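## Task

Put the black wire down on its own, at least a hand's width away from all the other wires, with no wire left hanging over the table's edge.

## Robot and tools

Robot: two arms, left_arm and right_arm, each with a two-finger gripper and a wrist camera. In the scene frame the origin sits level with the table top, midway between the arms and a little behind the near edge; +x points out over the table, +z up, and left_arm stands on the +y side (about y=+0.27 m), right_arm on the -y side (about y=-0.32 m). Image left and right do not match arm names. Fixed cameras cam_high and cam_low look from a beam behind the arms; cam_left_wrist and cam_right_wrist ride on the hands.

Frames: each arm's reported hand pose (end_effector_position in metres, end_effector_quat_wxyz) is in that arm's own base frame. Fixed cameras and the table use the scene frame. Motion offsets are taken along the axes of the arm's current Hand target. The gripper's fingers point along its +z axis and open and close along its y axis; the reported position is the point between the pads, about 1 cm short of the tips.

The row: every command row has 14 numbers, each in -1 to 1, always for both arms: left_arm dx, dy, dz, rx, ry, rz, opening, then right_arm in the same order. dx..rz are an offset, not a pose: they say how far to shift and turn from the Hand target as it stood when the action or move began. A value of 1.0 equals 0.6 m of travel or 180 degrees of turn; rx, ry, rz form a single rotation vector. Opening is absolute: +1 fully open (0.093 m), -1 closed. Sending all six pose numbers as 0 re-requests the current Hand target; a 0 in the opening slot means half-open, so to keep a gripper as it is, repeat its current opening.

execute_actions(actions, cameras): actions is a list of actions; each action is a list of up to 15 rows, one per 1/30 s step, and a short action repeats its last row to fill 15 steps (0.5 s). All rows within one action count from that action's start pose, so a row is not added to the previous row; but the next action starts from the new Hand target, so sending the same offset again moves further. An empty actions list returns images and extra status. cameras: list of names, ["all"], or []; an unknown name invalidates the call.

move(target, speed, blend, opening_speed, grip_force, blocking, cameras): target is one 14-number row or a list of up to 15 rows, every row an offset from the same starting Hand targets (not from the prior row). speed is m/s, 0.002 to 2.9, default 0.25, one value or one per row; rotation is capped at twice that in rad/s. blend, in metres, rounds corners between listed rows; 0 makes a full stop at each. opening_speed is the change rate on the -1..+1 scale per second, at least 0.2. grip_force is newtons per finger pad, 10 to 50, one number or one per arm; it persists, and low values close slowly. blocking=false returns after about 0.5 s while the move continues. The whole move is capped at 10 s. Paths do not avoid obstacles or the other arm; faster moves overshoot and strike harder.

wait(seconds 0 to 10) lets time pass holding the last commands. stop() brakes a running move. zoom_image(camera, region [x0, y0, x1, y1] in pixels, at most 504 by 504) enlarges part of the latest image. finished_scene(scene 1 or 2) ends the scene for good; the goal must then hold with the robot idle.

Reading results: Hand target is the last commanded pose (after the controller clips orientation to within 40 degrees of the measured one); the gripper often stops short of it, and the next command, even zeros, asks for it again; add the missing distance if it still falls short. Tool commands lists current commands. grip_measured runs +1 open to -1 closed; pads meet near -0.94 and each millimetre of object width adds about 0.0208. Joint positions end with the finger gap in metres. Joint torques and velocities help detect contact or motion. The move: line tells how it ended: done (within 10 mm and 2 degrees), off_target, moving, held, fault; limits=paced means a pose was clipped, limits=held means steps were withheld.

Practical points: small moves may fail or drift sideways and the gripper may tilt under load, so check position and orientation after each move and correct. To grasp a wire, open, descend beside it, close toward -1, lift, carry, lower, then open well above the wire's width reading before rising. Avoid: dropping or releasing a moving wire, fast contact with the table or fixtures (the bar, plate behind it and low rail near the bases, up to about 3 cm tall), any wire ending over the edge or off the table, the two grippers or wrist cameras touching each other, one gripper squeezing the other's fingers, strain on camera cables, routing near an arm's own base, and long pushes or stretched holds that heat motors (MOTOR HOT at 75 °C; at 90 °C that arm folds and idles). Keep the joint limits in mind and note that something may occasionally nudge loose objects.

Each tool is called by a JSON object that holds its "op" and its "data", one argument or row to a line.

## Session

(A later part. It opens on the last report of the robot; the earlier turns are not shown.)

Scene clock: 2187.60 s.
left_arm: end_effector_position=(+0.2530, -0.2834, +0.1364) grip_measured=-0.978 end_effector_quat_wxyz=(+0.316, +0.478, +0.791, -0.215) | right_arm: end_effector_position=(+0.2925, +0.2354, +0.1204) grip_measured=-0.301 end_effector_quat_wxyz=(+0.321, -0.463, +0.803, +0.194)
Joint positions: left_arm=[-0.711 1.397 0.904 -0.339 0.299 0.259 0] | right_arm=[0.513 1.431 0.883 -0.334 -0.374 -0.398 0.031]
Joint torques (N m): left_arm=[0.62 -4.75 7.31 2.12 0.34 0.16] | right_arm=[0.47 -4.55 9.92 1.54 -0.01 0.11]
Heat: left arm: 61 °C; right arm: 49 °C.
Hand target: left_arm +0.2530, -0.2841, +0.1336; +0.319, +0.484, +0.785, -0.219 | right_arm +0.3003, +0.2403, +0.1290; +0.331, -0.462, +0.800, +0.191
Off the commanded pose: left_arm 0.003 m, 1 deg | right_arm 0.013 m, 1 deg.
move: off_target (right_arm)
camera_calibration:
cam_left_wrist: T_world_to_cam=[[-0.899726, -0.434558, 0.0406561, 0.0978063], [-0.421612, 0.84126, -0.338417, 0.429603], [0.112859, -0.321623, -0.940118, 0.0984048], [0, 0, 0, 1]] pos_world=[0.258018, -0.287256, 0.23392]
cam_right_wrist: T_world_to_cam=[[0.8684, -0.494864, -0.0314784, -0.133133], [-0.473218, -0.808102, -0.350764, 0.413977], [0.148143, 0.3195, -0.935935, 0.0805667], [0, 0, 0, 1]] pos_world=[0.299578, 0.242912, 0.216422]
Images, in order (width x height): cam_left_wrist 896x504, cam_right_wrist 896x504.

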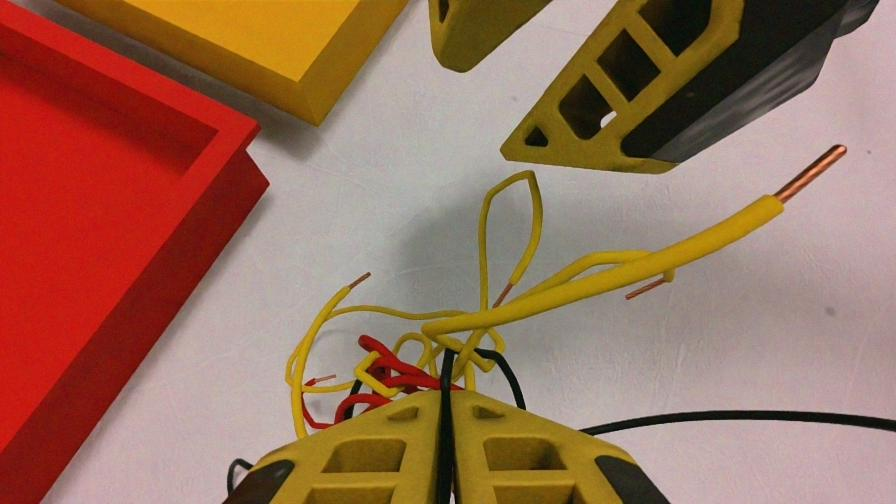

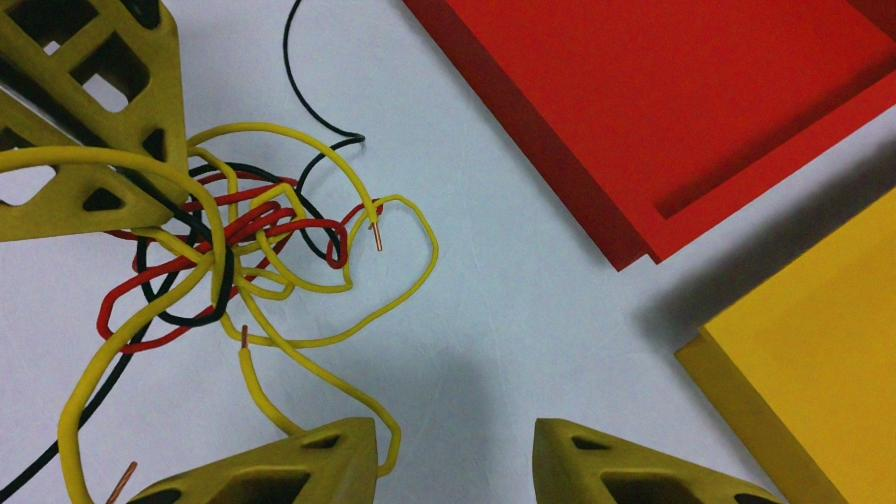

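{"op": "move", "data": {
  "target": [0,0,0,0,0,0,-1,0.061,-0.0128,-0.0517,-0.1417,-0.1357,-0.0902,-0.3],
  "speed": 0.2,
  "cameras": ["cam_left_wrist","cam_right_wrist"]
}}

{"op": "zoom_image", "data": {
  "camera": "cam_right_wrist",
  "region": [250, 0, 650, 300]
}}

Scene clock: 2243.57 s.
left_arm: end_effector_position=(+0.2531, -0.2835, +0.1365) grip_measured=-0.978 end_effector_quat_wxyz=(+0.317, +0.478, +0.791, -0.215) | right_arm: end_effector_position=(+0.2752, +0.1951, +0.1177) grip_measured=-0.301 end_effector_quat_wxyz=(-0.394, +0.578, -0.590, -0.403)
Joint positions: left_arm=[-0.711 1.397 0.904 -0.339 0.299 0.259 0] | right_arm=[0.138 1.634 0.862 -0.465 -1.175 -1.19 0.031]
Joint torques (N m): left_arm=[0.7 -4.94 7.31 2.11 0.33 0.15] | right_arm=[-0.72 -4.98 8.68 0.74 -0.81 -0.02]
Heat: left arm: 58 °C; right arm: 52 °C.
Hand target: left_arm +0.2530, -0.2841, +0.1336; +0.320, +0.484, +0.785, -0.219 | right_arm +0.2831, +0.1950, +0.1252; -0.406, +0.579, -0.580, -0.405
Off the commanded pose: left_arm 0.003 m, 1 deg | right_arm 0.011 m, 2 deg.
move: off_target (right_arm)
camera_calibration:
cam_left_wrist: T_world_to_cam=[[-0.899741, -0.434537, 0.0405528, 0.0978825], [-0.421526, 0.841193, -0.338688, 0.429784], [0.113059, -0.321825, -0.940025, 0.0983239], [0, 0, 0, 1]] pos_world=[0.258118, -0.287355, 0.23402]
cam_right_wrist: T_world_to_cam=[[0.999362, 0.00257625, -0.0356192, -0.270853], [-0.0234154, -0.705812, -0.708012, 0.27061], [-0.0269645, 0.708394, -0.705302, 0.0386029], [0, 0, 0, 1]] pos_world=[0.278058, 0.164352, 0.209174]
Images, in order (width x height): cam_left_wrist 896x504, cam_right_wrist 896x504.

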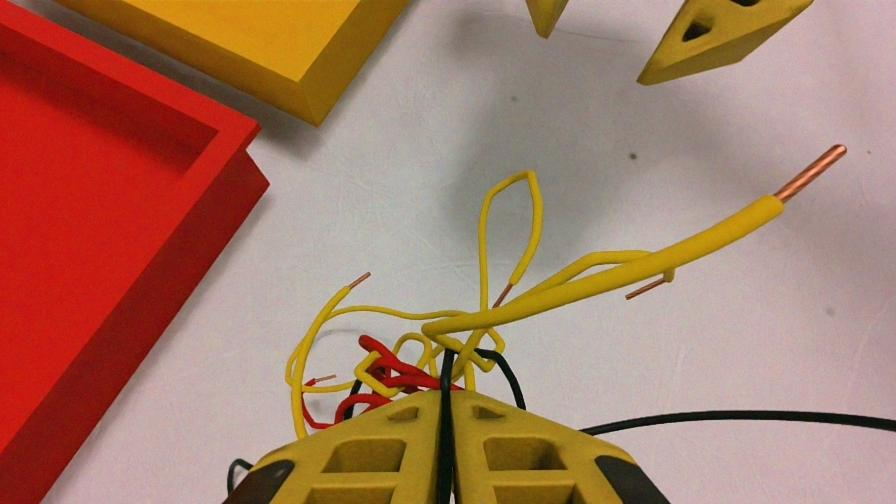

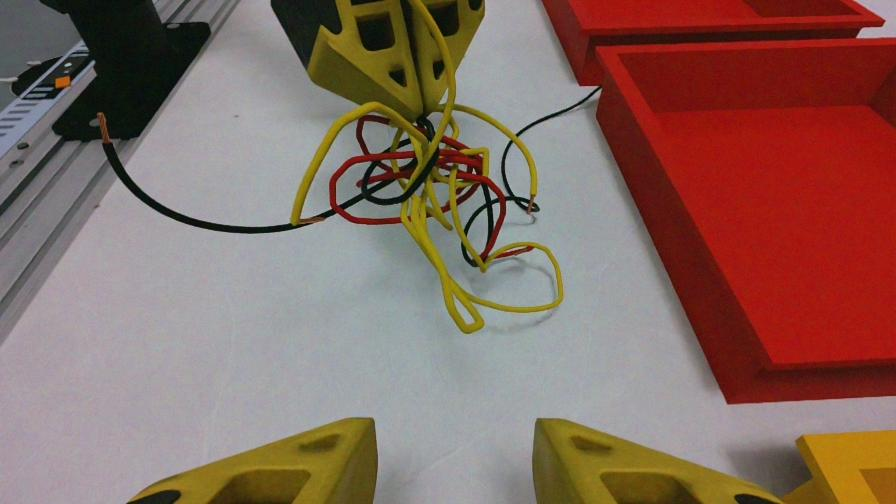

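Scaled by 1.260 from the camera's 896x504 image, which has a finer 1280x720 frame.

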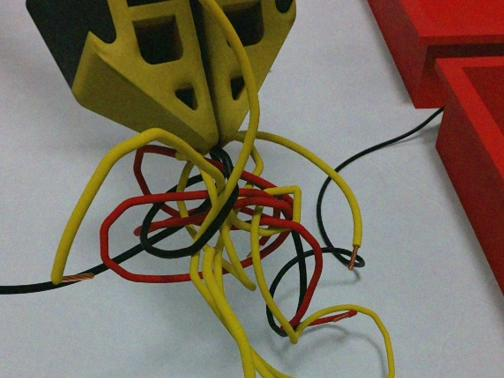

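{"op": "zoom_image", "data": {
  "camera": "cam_right_wrist",
  "region": [320, 90, 600, 350]
}}

Scaled by 1.800 from the camera's 896x504 image, which has a finer 1280x720 frame.

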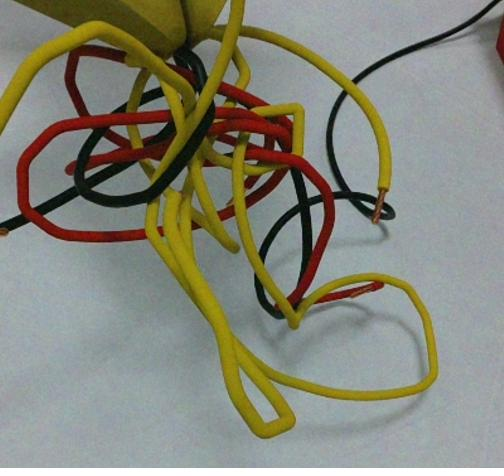

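{"op": "move", "data": {
  "target": [0,0,0,0,0,0,-1,-0.0243,0,0.0958,0,0,0,-0.3],
  "speed": 0.1,
  "cameras": ["cam_left_wrist","cam_right_wrist"]
}}

{"op": "zoom_image", "data": {
  "camera": "cam_right_wrist",
  "region": [270, 200, 640, 504]
}}

{"op": "zoom_image", "data": {
  "camera": "cam_left_wrist",
  "region": [380, 80, 680, 420]
}}

Scene clock: 2273.20 s.
left_arm: end_effector_position=(+0.2531, -0.2835, +0.1365) grip_measured=-0.978 end_effector_quat_wxyz=(+0.317, +0.478, +0.791, -0.215) | right_arm: end_effector_position=(+0.2820, +0.2524, +0.1232) grip_measured=-0.301 end_effector_quat_wxyz=(-0.404, +0.578, -0.580, -0.408)
Joint positions: left_arm=[-0.711 1.397 0.904 -0.339 0.299 0.259 0] | right_arm=[0.322 1.645 0.817 -0.031 -1.103 -0.795 0.031]
Joint torques (N m): left_arm=[0.4 -4.89 7.27 2.07 0.32 0.15] | right_arm=[0.85 -5.11 5.63 1.49 -0.34 0.15]
Heat: left arm: 58 °C; right arm: 50 °C.
Hand target: left_arm +0.2530, -0.2841, +0.1336; +0.320, +0.484, +0.785, -0.219 | right_arm +0.2832, +0.2541, +0.1192; -0.406, +0.579, -0.580, -0.405
Off the commanded pose: left_arm 0.003 m, 1 deg | right_arm 0.004 m, 0 deg.
move: done
camera_calibration:
cam_left_wrist: T_world_to_cam=[[-0.899741, -0.434537, 0.0405528, 0.0978825], [-0.421526, 0.841193, -0.338688, 0.429784], [0.113059, -0.321825, -0.940025, 0.0983239], [0, 0, 0, 1]] pos_world=[0.258118, -0.287355, 0.23402]
cam_right_wrist: T_world_to_cam=[[0.999698, 0.00913474, -0.0228015, -0.280858], [-0.0102639, -0.688004, -0.725634, 0.309146], [-0.022316, 0.725649, -0.687703, -0.00569435], [0, 0, 0, 1]] pos_world=[0.283819, 0.219391, 0.214007]
Images, in order (width x height): cam_left_wrist 896x504, cam_right_wrist 896x504.

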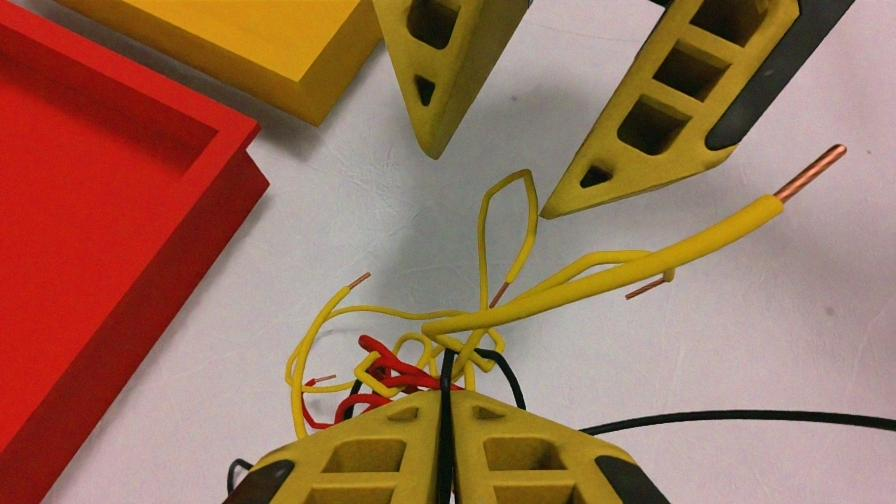

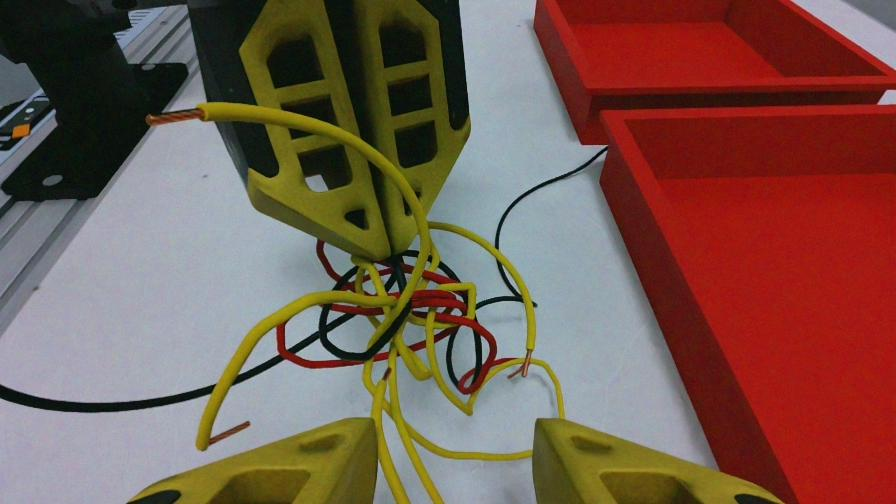

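Scaled by 1.362 from the camera's 896x504 image, which has a finer 1280x720 frame.

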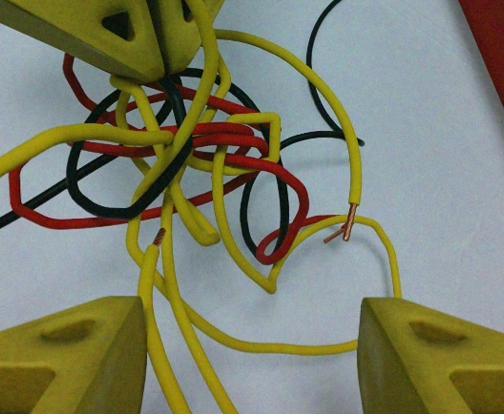

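Scaled by 1.482 from the camera's 896x504 image, which has a finer 1280x720 frame.

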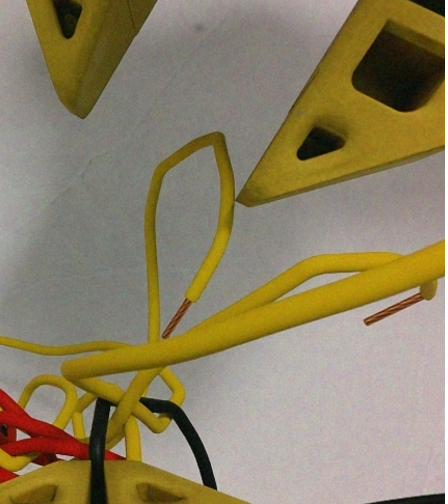

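{"op": "move", "data": {
  "target": [0,0,0,0,0,0,-1,0.0192,0.0217,0.0158,0,0,0,-0.3],
  "speed": 0.1,
  "cameras": ["cam_left_wrist","cam_right_wrist"]
}}

{"op": "zoom_image", "data": {
  "camera": "cam_right_wrist",
  "region": [270, 200, 640, 504]
}}

{"op": "zoom_image", "data": {
  "camera": "cam_left_wrist",
  "region": [380, 80, 680, 420]
}}

Scene clock: 2284.37 s.
left_arm: end_effector_position=(+0.2531, -0.2835, +0.1365) grip_measured=-0.978 end_effector_quat_wxyz=(+0.317, +0.478, +0.791, -0.215) | right_arm: end_effector_position=(+0.2696, +0.2573, +0.1083) grip_measured=-0.301 end_effector_quat_wxyz=(-0.403, +0.577, -0.581, -0.408)
Joint positions: left_arm=[-0.711 1.397 0.904 -0.339 0.299 0.259 0] | right_arm=[0.351 1.645 0.734 0.093 -1.083 -0.746 0.031]
Joint torques (N m): left_arm=[0.51 -4.88 7.06 2.13 0.32 0.18] | right_arm=[0.84 -5.27 5.26 1.46 -0.36 0.08]
Heat: left arm: 58 °C; right arm: 49 °C.
Hand target: left_arm +0.2530, -0.2841, +0.1336; +0.320, +0.484, +0.785, -0.219 | right_arm +0.2702, +0.2590, +0.1051; -0.406, +0.579, -0.580, -0.405
Off the commanded pose: left_arm 0.003 m, 1 deg | right_arm 0.004 m, 1 deg.
move: done
camera_calibration:
cam_left_wrist: T_world_to_cam=[[-0.899741, -0.434537, 0.0405528, 0.0978825], [-0.421526, 0.841193, -0.338688, 0.429784], [0.113059, -0.321825, -0.940025, 0.0983239], [0, 0, 0, 1]] pos_world=[0.258118, -0.287355, 0.23402]
cam_right_wrist: T_world_to_cam=[[0.999655, 0.00872294, -0.024793, -0.268554], [-0.0119755, -0.688538, -0.725101, 0.301985], [-0.0233959, 0.725148, -0.688196, -0.0193368], [0, 0, 0, 1]] pos_world=[0.271625, 0.224293, 0.199004]
Images, in order (width x height): cam_left_wrist 896x504, cam_right_wrist 896x504.

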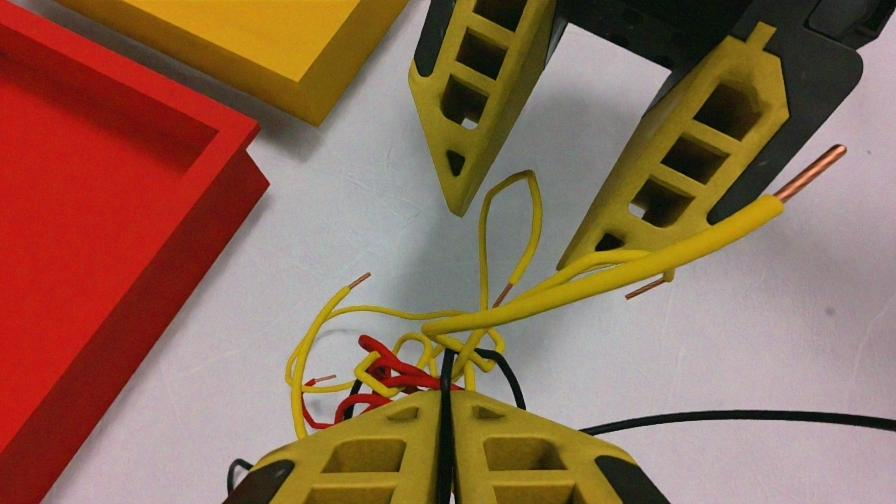

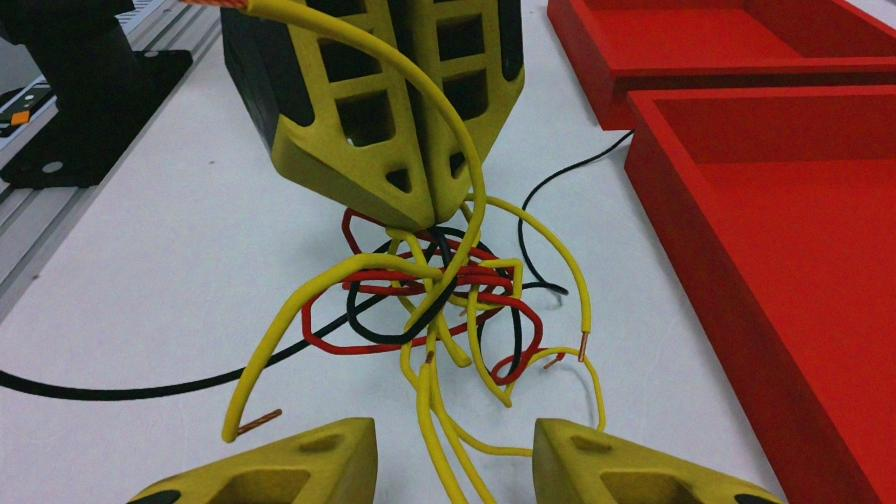

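Scaled by 1.362 from the camera's 896x504 image, which has a finer 1280x720 frame.

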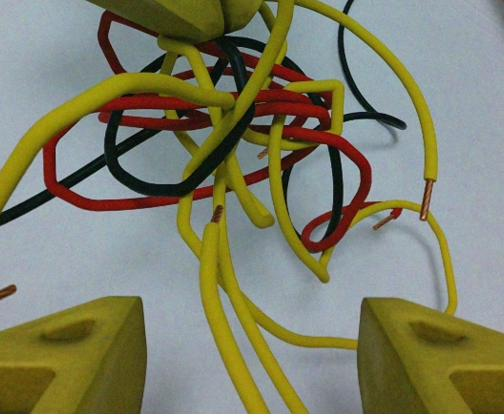

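Scaled by 1.482 from the camera's 896x504 image, which has a finer 1280x720 frame.

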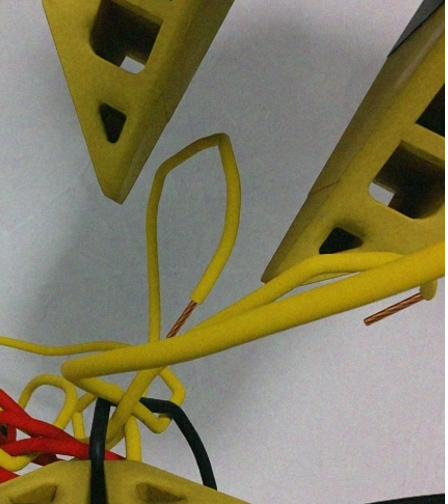

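{"op": "move", "data": {
  "target": [
    [0,0,0,0,0,0,-1,-0.001,0,0.0173,0,0,0,-0.3],
    [0,0,0,0,0,0,-1,-0.001,0,0.0173,0,0,0,-1]
  ],
  "speed": 0.08,
  "cameras": ["cam_left_wrist","cam_right_wrist"]
}}

{"op": "zoom_image", "data": {
  "camera": "cam_right_wrist",
  "region": [270, 200, 640, 504]
}}

{"op": "zoom_image", "data": {
  "camera": "cam_left_wrist",
  "region": [380, 80, 680, 420]
}}

Scene clock: 2299.73 s.
left_arm: end_effector_position=(+0.2531, -0.2835, +0.1365) grip_measured=-0.978 end_effector_quat_wxyz=(+0.317, +0.478, +0.791, -0.215) | right_arm: end_effector_position=(+0.2705, +0.2677, +0.1075) grip_measured=-0.983 end_effector_quat_wxyz=(-0.405, +0.578, -0.579, -0.407)
Joint positions: left_arm=[-0.711 1.397 0.904 -0.339 0.299 0.259 0] | right_arm=[0.383 1.662 0.734 0.158 -1.061 -0.699 0]
Joint torques (N m): left_arm=[0.68 -4.79 7.36 2.07 0.35 0.17] | right_arm=[0.8 -4.98 4.81 1.69 -0.32 0]
Heat: left arm: 57 °C; right arm: 48 °C.
Hand target: left_arm +0.2530, -0.2841, +0.1336; +0.319, +0.484, +0.785, -0.219 | right_arm +0.2701, +0.2690, +0.1021; -0.405, +0.579, -0.580, -0.405
Off the commanded pose: left_arm 0.003 m, 1 deg | right_arm 0.006 m, 0 deg.
move: done
camera_calibration:
cam_left_wrist: T_world_to_cam=[[-0.899741, -0.434537, 0.0405528, 0.0978825], [-0.421526, 0.841193, -0.338688, 0.429784], [0.113059, -0.321825, -0.940025, 0.0983239], [0, 0, 0, 1]] pos_world=[0.258118, -0.287355, 0.23402]
cam_right_wrist: T_world_to_cam=[[0.999783, 0.00960003, -0.0184628, -0.270439], [-0.00683192, -0.686626, -0.726979, 0.30689], [-0.0196561, 0.726948, -0.686412, -0.0289864], [0, 0, 0, 1]] pos_world=[0.271907, 0.234386, 0.198213]
Images, in order (width x height): cam_left_wrist 896x504, cam_right_wrist 896x504.

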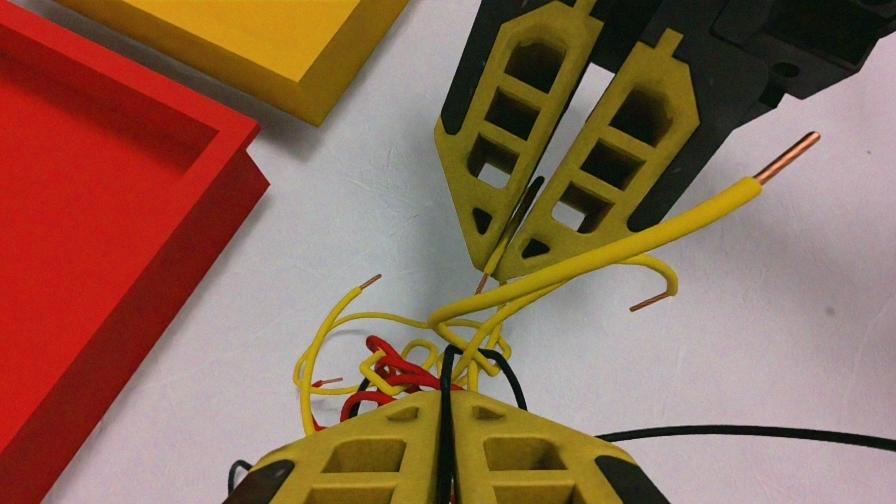

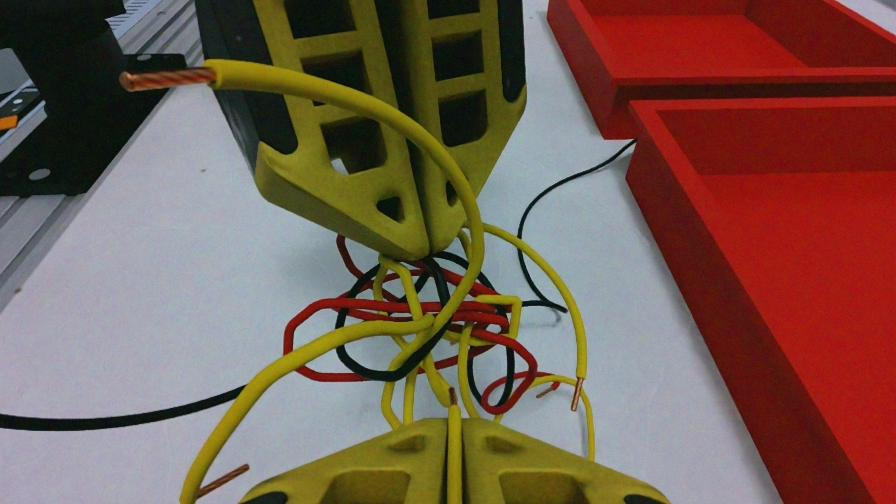

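Scaled by 1.362 from the camera's 896x504 image, which has a finer 1280x720 frame.

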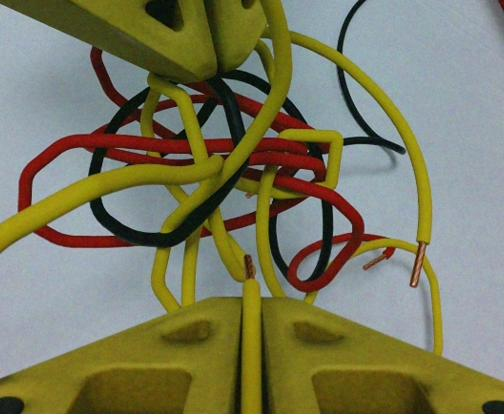

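Scaled by 1.482 from the camera's 896x504 image, which has a finer 1280x720 frame.

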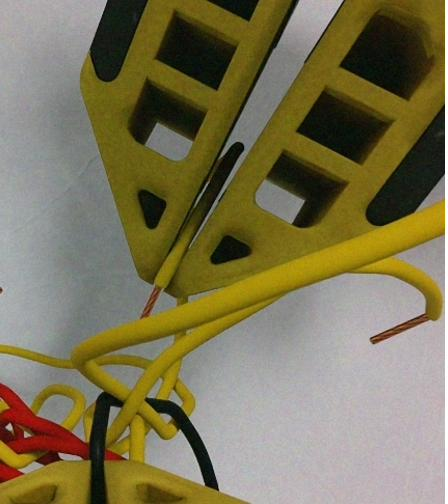

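{"op": "move", "data": {
  "target": [0.0025,0.0407,-0.1237,0,0,0,-1,0,0,0,0,0,0,-1],
  "speed": 0.1,
  "cameras": ["cam_left_wrist","cam_right_wrist"]
}}

{"op": "zoom_image", "data": {
  "camera": "cam_right_wrist",
  "region": [170, 0, 670, 400]
}}

{"op": "zoom_image", "data": {
  "camera": "cam_left_wrist",
  "region": [300, 150, 700, 480]
}}

Scene clock: 2311.47 s.
left_arm: end_effector_position=(+0.2480, -0.2210, +0.1639) grip_measured=-0.978 end_effector_quat_wxyz=(+0.295, +0.477, +0.799, -0.217) | right_arm: end_effector_position=(+0.2706, +0.2677, +0.1077) grip_measured=-0.983 end_effector_quat_wxyz=(-0.406, +0.578, -0.579, -0.407)
Joint positions: left_arm=[-0.516 1.257 0.946 -0.625 0.429 0.417 0] | right_arm=[0.383 1.662 0.734 0.16 -1.061 -0.699 0]
Joint torques (N m): left_arm=[0.69 -5.29 12.12 1.61 0.44 0.16] | right_arm=[0.72 -5.09 4.88 1.58 -0.34 0.11]
Heat: left arm: 58 °C; right arm: 47 °C.
Hand target: left_arm +0.2529, -0.2241, +0.1836; +0.319, +0.484, +0.785, -0.219 | right_arm +0.2701, +0.2690, +0.1021; -0.406, +0.579, -0.580, -0.405
Off the commanded pose: left_arm 0.021 m, 3 deg | right_arm 0.006 m, 0 deg.
move: off_target (left_arm)
camera_calibration:
cam_left_wrist: T_world_to_cam=[[-0.897923, -0.434785, 0.0685318, 0.114224], [-0.434028, 0.848745, -0.30208, 0.383081], [0.0731739, -0.300989, -0.950816, 0.160964], [0, 0, 0, 1]] pos_world=[0.257054, -0.227027, 0.260941]
cam_right_wrist: T_world_to_cam=[[0.999803, 0.00945163, -0.0174703, -0.270701], [-0.00622301, -0.686206, -0.727381, 0.30692], [-0.0188631, 0.727346, -0.686012, -0.029306], [0, 0, 0, 1]] pos_world=[0.272005, 0.234485, 0.198414]
Images, in order (width x height): cam_left_wrist 896x504, cam_right_wrist 896x504.

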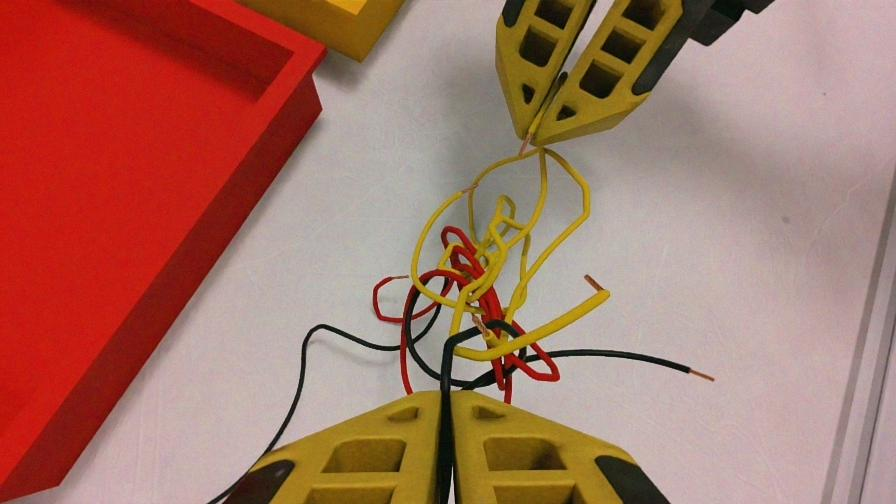

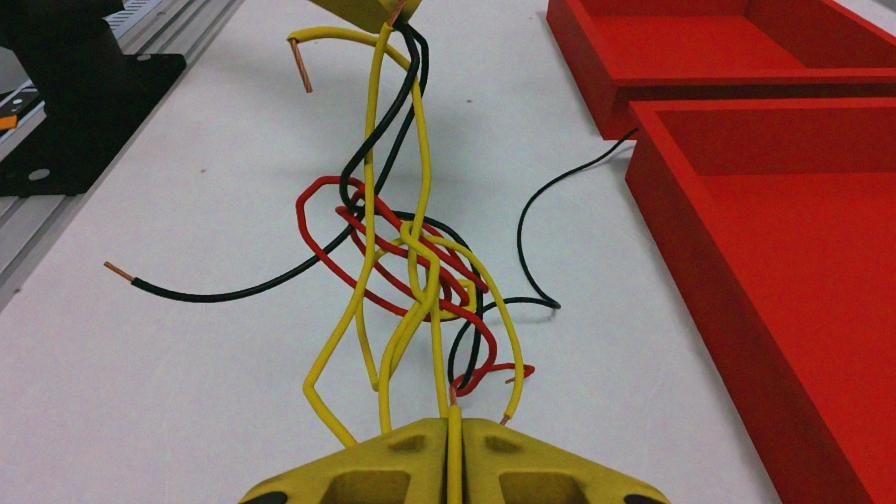

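Scaled by 1.008 from the camera's 896x504 image, which has a finer 1280x720 frame.

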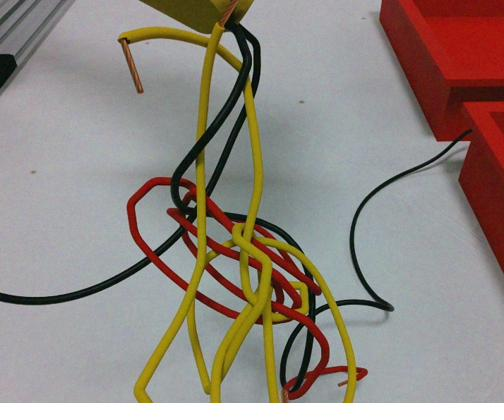

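Scaled by 1.260 from the camera's 896x504 image, which has a finer 1280x720 frame.

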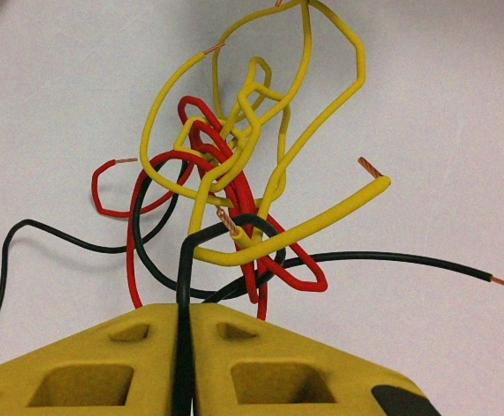

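{"op": "move", "data": {
  "target": [0.0025,0.0407,-0.1237,0,0,0,-1,0,0,0,0,0,0,-1],
  "speed": 0.1,
  "cameras": ["cam_left_wrist","cam_right_wrist"]
}}

{"op": "zoom_image", "data": {
  "camera": "cam_right_wrist",
  "region": [170, 0, 670, 400]
}}

{"op": "zoom_image", "data": {
  "camera": "cam_left_wrist",
  "region": [300, 100, 700, 450]
}}

Scene clock: 2322.07 s.
left_arm: end_effector_position=(+0.2484, -0.1644, +0.2149) grip_measured=-0.978 end_effector_quat_wxyz=(+0.293, +0.477, +0.798, -0.225) | right_arm: end_effector_position=(+0.2707, +0.2690, +0.1088) grip_measured=-0.983 end_effector_quat_wxyz=(-0.409, +0.580, -0.575, -0.406)
Joint positions: left_arm=[-0.27 1.214 1.135 -0.974 0.58 0.65 0] | right_arm=[0.387 1.662 0.734 0.169 -1.061 -0.699 0]
Joint torques (N m): left_arm=[0.88 -4.63 12.37 1.41 0.5 0.14] | right_arm=[0.69 -5.01 4.77 1.51 -0.29 0.11]
Heat: left arm: 62 °C; right arm: 46 °C.
Hand target: left_arm +0.2529, -0.1641, +0.2336; +0.319, +0.484, +0.785, -0.219 | right_arm +0.2701, +0.2690, +0.1021; -0.406, +0.579, -0.580, -0.405
Off the commanded pose: left_arm 0.019 m, 3 deg | right_arm 0.007 m, 1 deg.
move: off_target (left_arm)
camera_calibration:
cam_left_wrist: T_world_to_cam=[[-0.900086, -0.427995, 0.0816452, 0.134602], [-0.431116, 0.847667, -0.309193, 0.351211], [0.0631249, -0.313498, -0.947488, 0.226205], [0, 0, 0, 1]] pos_world=[0.258287, -0.169186, 0.311929]
cam_right_wrist: T_world_to_cam=[[0.999878, 0.0127996, -0.00895163, -0.272576], [0.00221665, -0.683596, -0.729857, 0.30585], [-0.0154612, 0.729748, -0.683541, -0.0313965], [0, 0, 0, 1]] pos_world=[0.271379, 0.235479, 0.199326]
Images, in order (width x height): cam_left_wrist 896x504, cam_right_wrist 896x504.

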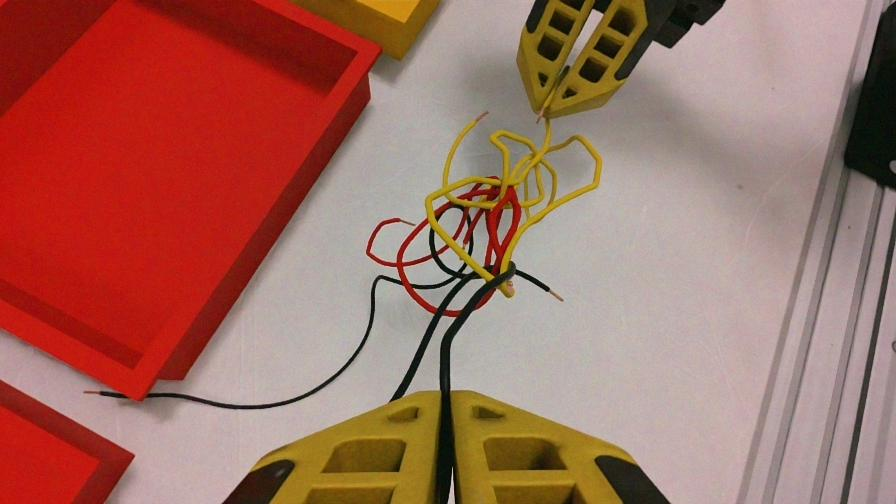

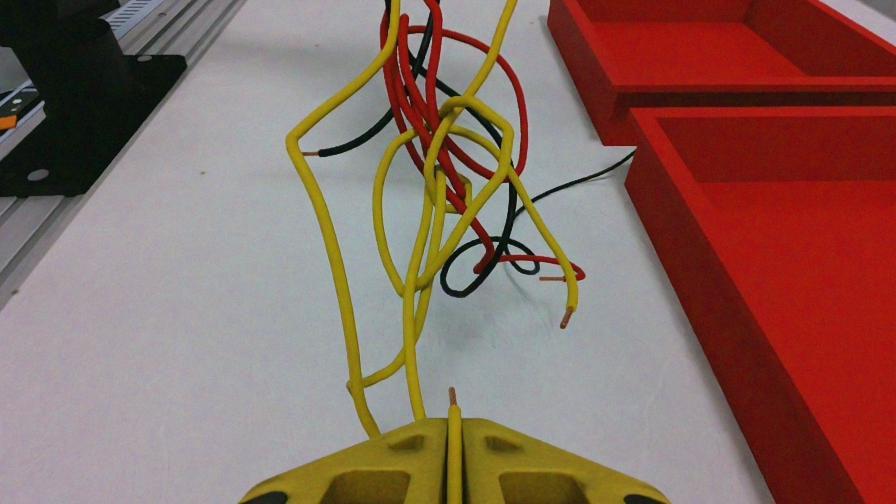

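Scaled by 1.008 from the camera's 896x504 image, which has a finer 1280x720 frame.

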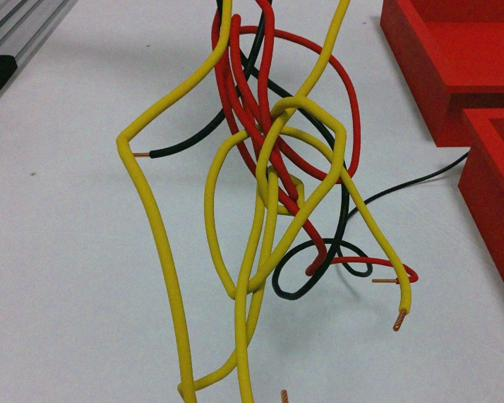

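Scaled by 1.260 from the camera's 896x504 image, which has a finer 1280x720 frame.

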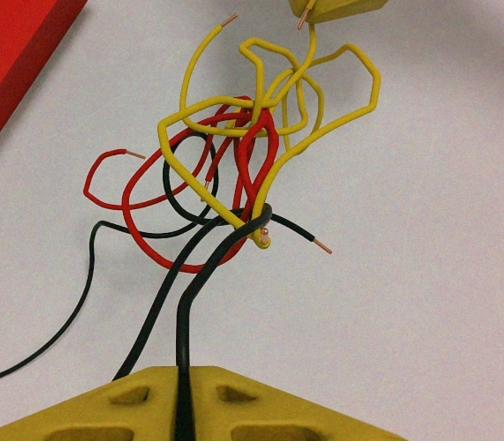

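{"op": "move", "data": {
  "target": [0.0025,0.0407,-0.1237,0,0,0,-1,0,0,0,0,0,0,-1],
  "speed": 0.1,
  "cameras": ["all"]
}}

{"op": "zoom_image", "data": {
  "camera": "cam_right_wrist",
  "region": [170, 0, 670, 400]
}}

{"op": "zoom_image", "data": {
  "camera": "cam_left_wrist",
  "region": [300, 100, 700, 450]
}}

Scene clock: 2332.77 s.
left_arm: end_effector_position=(+0.2492, -0.1033, +0.2724) grip_measured=-0.978 end_effector_quat_wxyz=(+0.304, +0.476, +0.795, -0.221) | right_arm: end_effector_position=(+0.2708, +0.2691, +0.1090) grip_measured=-0.983 end_effector_quat_wxyz=(-0.409, +0.580, -0.575, -0.406)
Joint positions: left_arm=[0.023 1.284 1.435 -1.378 0.704 0.974 0] | right_arm=[0.387 1.662 0.734 0.171 -1.061 -0.698 0]
Joint torques (N m): left_arm=[0.72 -2.69 11.02 1.06 0.65 0.21] | right_arm=[0.49 -5 5.11 1.52 -0.24 0.06]
Heat: left arm: 64 °C; right arm: 46 °C.
Hand target: left_arm +0.2529, -0.1040, +0.2836; +0.320, +0.484, +0.785, -0.219 | right_arm +0.2701, +0.2690, +0.1021; -0.405, +0.579, -0.580, -0.405
Off the commanded pose: left_arm 0.012 m, 2 deg | right_arm 0.007 m, 1 deg.
move: off_target (left_arm)
camera_calibration:
cam_left_wrist: T_world_to_cam=[[-0.899259, -0.43245, 0.0657251, 0.160307], [-0.42923, 0.843479, -0.322962, 0.320456], [0.0842274, -0.318638, -0.944127, 0.293144], [0, 0, 0, 1]] pos_world=[0.257016, -0.107567, 0.369724]
cam_right_wrist: T_world_to_cam=[[0.999888, 0.0127106, -0.00788584, -0.272866], [0.0029253, -0.683177, -0.730247, 0.305783], [-0.0146693, 0.730142, -0.683138, -0.0316443], [0, 0, 0, 1]] pos_world=[0.271477, 0.235477, 0.199528]

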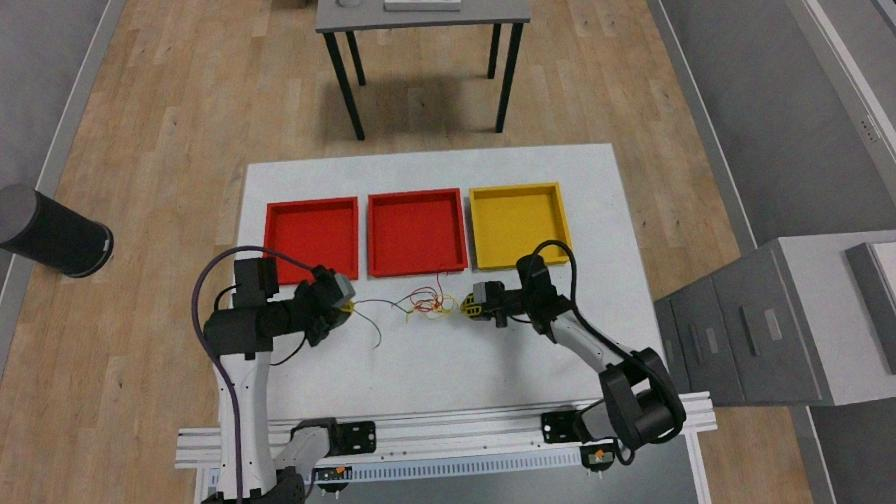

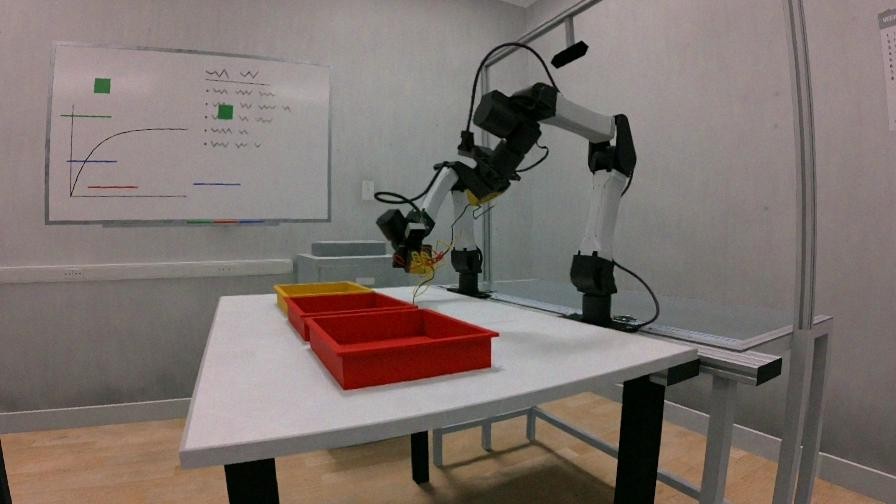

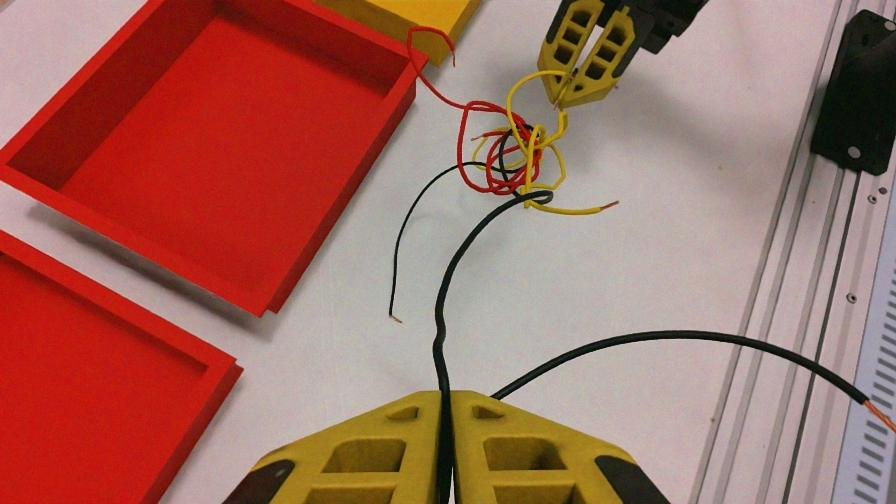

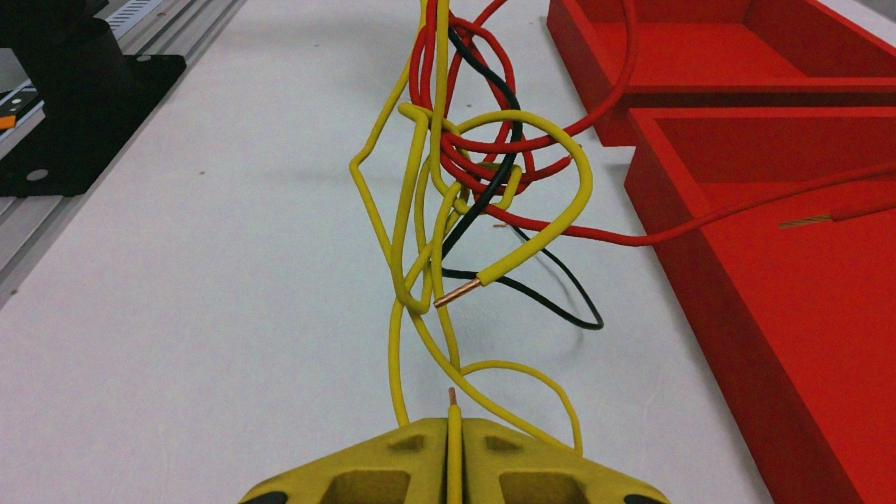

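Scaled by 1.008 from the camera's 896x504 image, which has a finer 1280x720 frame.

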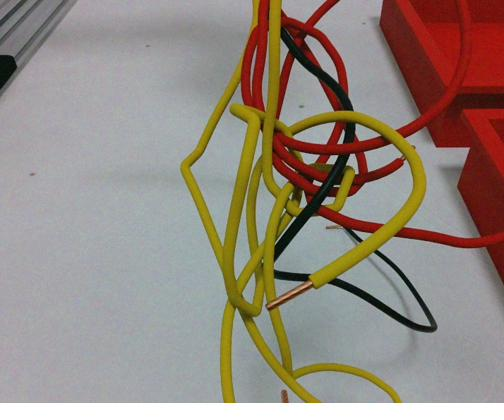

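Scaled by 1.260 from the camera's 896x504 image, which has a finer 1280x720 frame.

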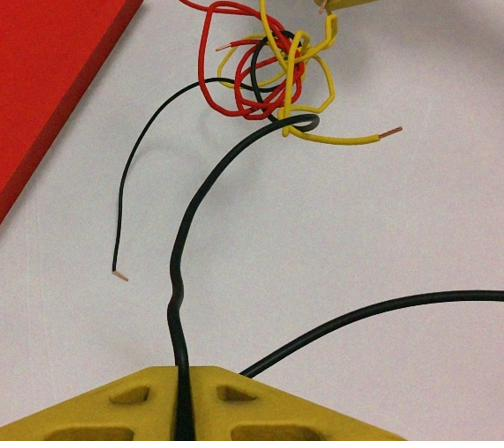

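{"op": "move", "data": {
  "target": [0.062,0.0435,-0.0653,0,0,0,-1,0,0,0,0,0,0,-1],
  "speed": 0.1,
  "cameras": ["cam_left_wrist","cam_right_wrist"]
}}

{"op": "zoom_image", "data": {
  "camera": "cam_right_wrist",
  "region": [170, 0, 670, 400]
}}

{"op": "zoom_image", "data": {
  "camera": "cam_left_wrist",
  "region": [300, 50, 700, 350]
}}

Scene clock: 2343.40 s.
left_arm: end_effector_position=(+0.2500, -0.0446, +0.2738) grip_measured=-0.978 end_effector_quat_wxyz=(+0.316, +0.468, +0.797, -0.212) | right_arm: end_effector_position=(+0.2708, +0.2691, +0.1090) grip_measured=-0.983 end_effector_quat_wxyz=(-0.409, +0.580, -0.575, -0.406)
Joint positions: left_arm=[0.304 1.357 1.503 -1.575 0.771 1.308 0] | right_arm=[0.387 1.662 0.734 0.171 -1.061 -0.698 0]
Joint torques (N m): left_arm=[0.62 -3.28 10.04 0.68 0.71 0.23] | right_arm=[0.44 -5.07 4.97 1.45 -0.31 0.14]
Heat: left arm: 65 °C; right arm: 45 °C.
Hand target: left_arm +0.2527, -0.0441, +0.2837; +0.320, +0.484, +0.785, -0.219 | right_arm +0.2701, +0.2690, +0.1021; -0.405, +0.579, -0.580, -0.405
Off the commanded pose: left_arm 0.010 m, 2 deg | right_arm 0.007 m, 1 deg.
joint sent to its limit (left arm) — joint 4 (wrist pitch), lower limit. The joint targets still meet the commanded pose.
move: done
camera_calibration:
cam_left_wrist: T_world_to_cam=[[-0.889306, -0.455179, 0.0441267, 0.188827], [-0.442476, 0.832061, -0.334498, 0.277718], [0.11554, -0.316996, -0.941363, 0.304621], [0, 0, 0, 1]] pos_world=[0.255613, -0.0485645, 0.371323]
cam_right_wrist: T_world_to_cam=[[0.999888, 0.0127106, -0.00788584, -0.272866], [0.0029253, -0.683177, -0.730247, 0.305783], [-0.0146693, 0.730142, -0.683138, -0.0316443], [0, 0, 0, 1]] pos_world=[0.271477, 0.235477, 0.199528]
Images, in order (width x height): cam_left_wrist 896x504, cam_right_wrist 896x504.

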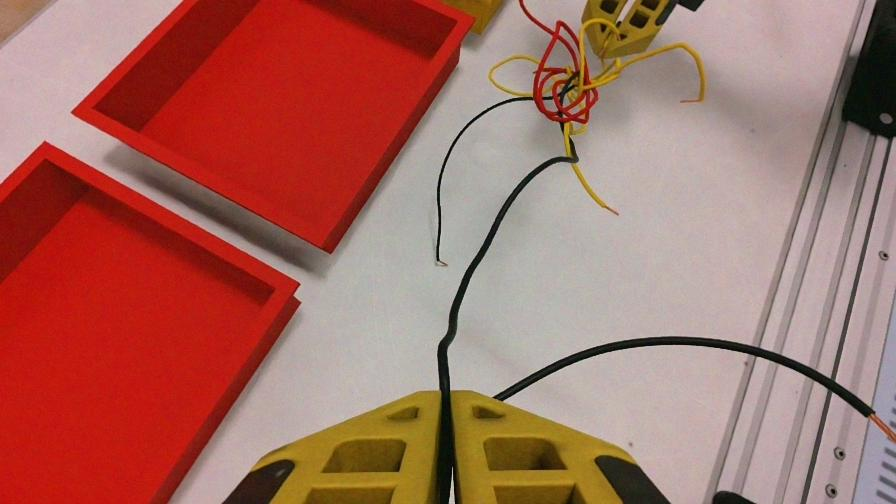

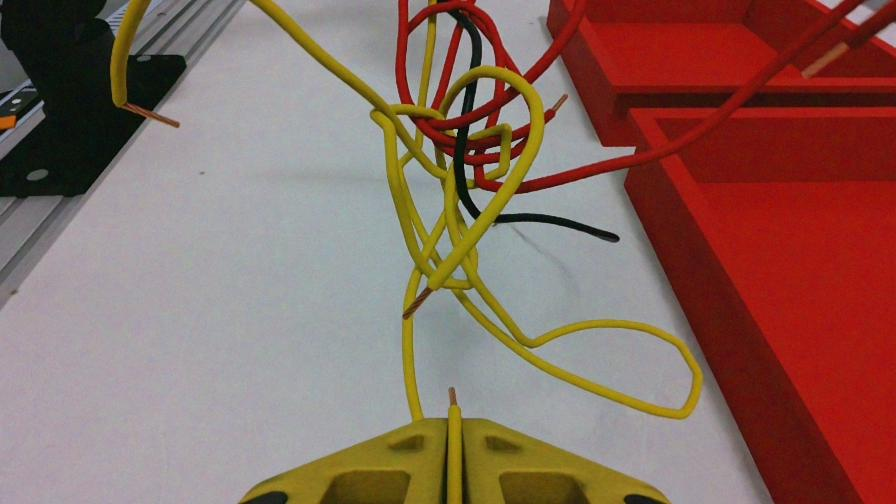

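Scaled by 1.008 from the camera's 896x504 image, which has a finer 1280x720 frame.

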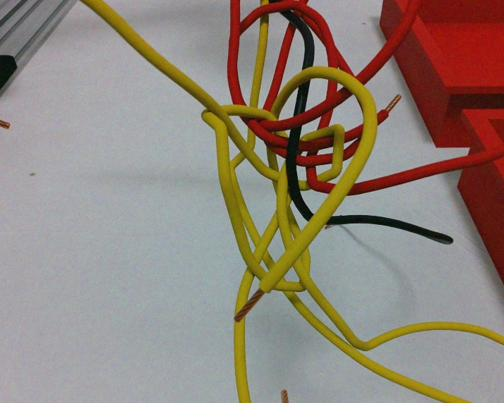

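Scaled by 1.260 from the camera's 896x504 image, which has a finer 1280x720 frame.

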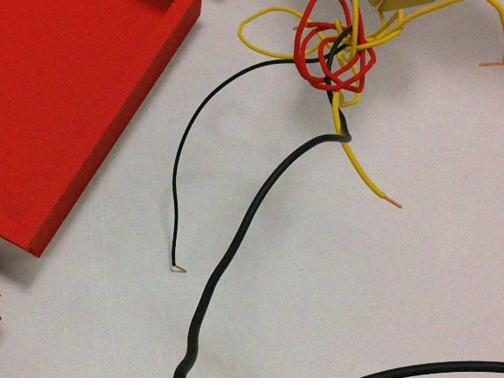

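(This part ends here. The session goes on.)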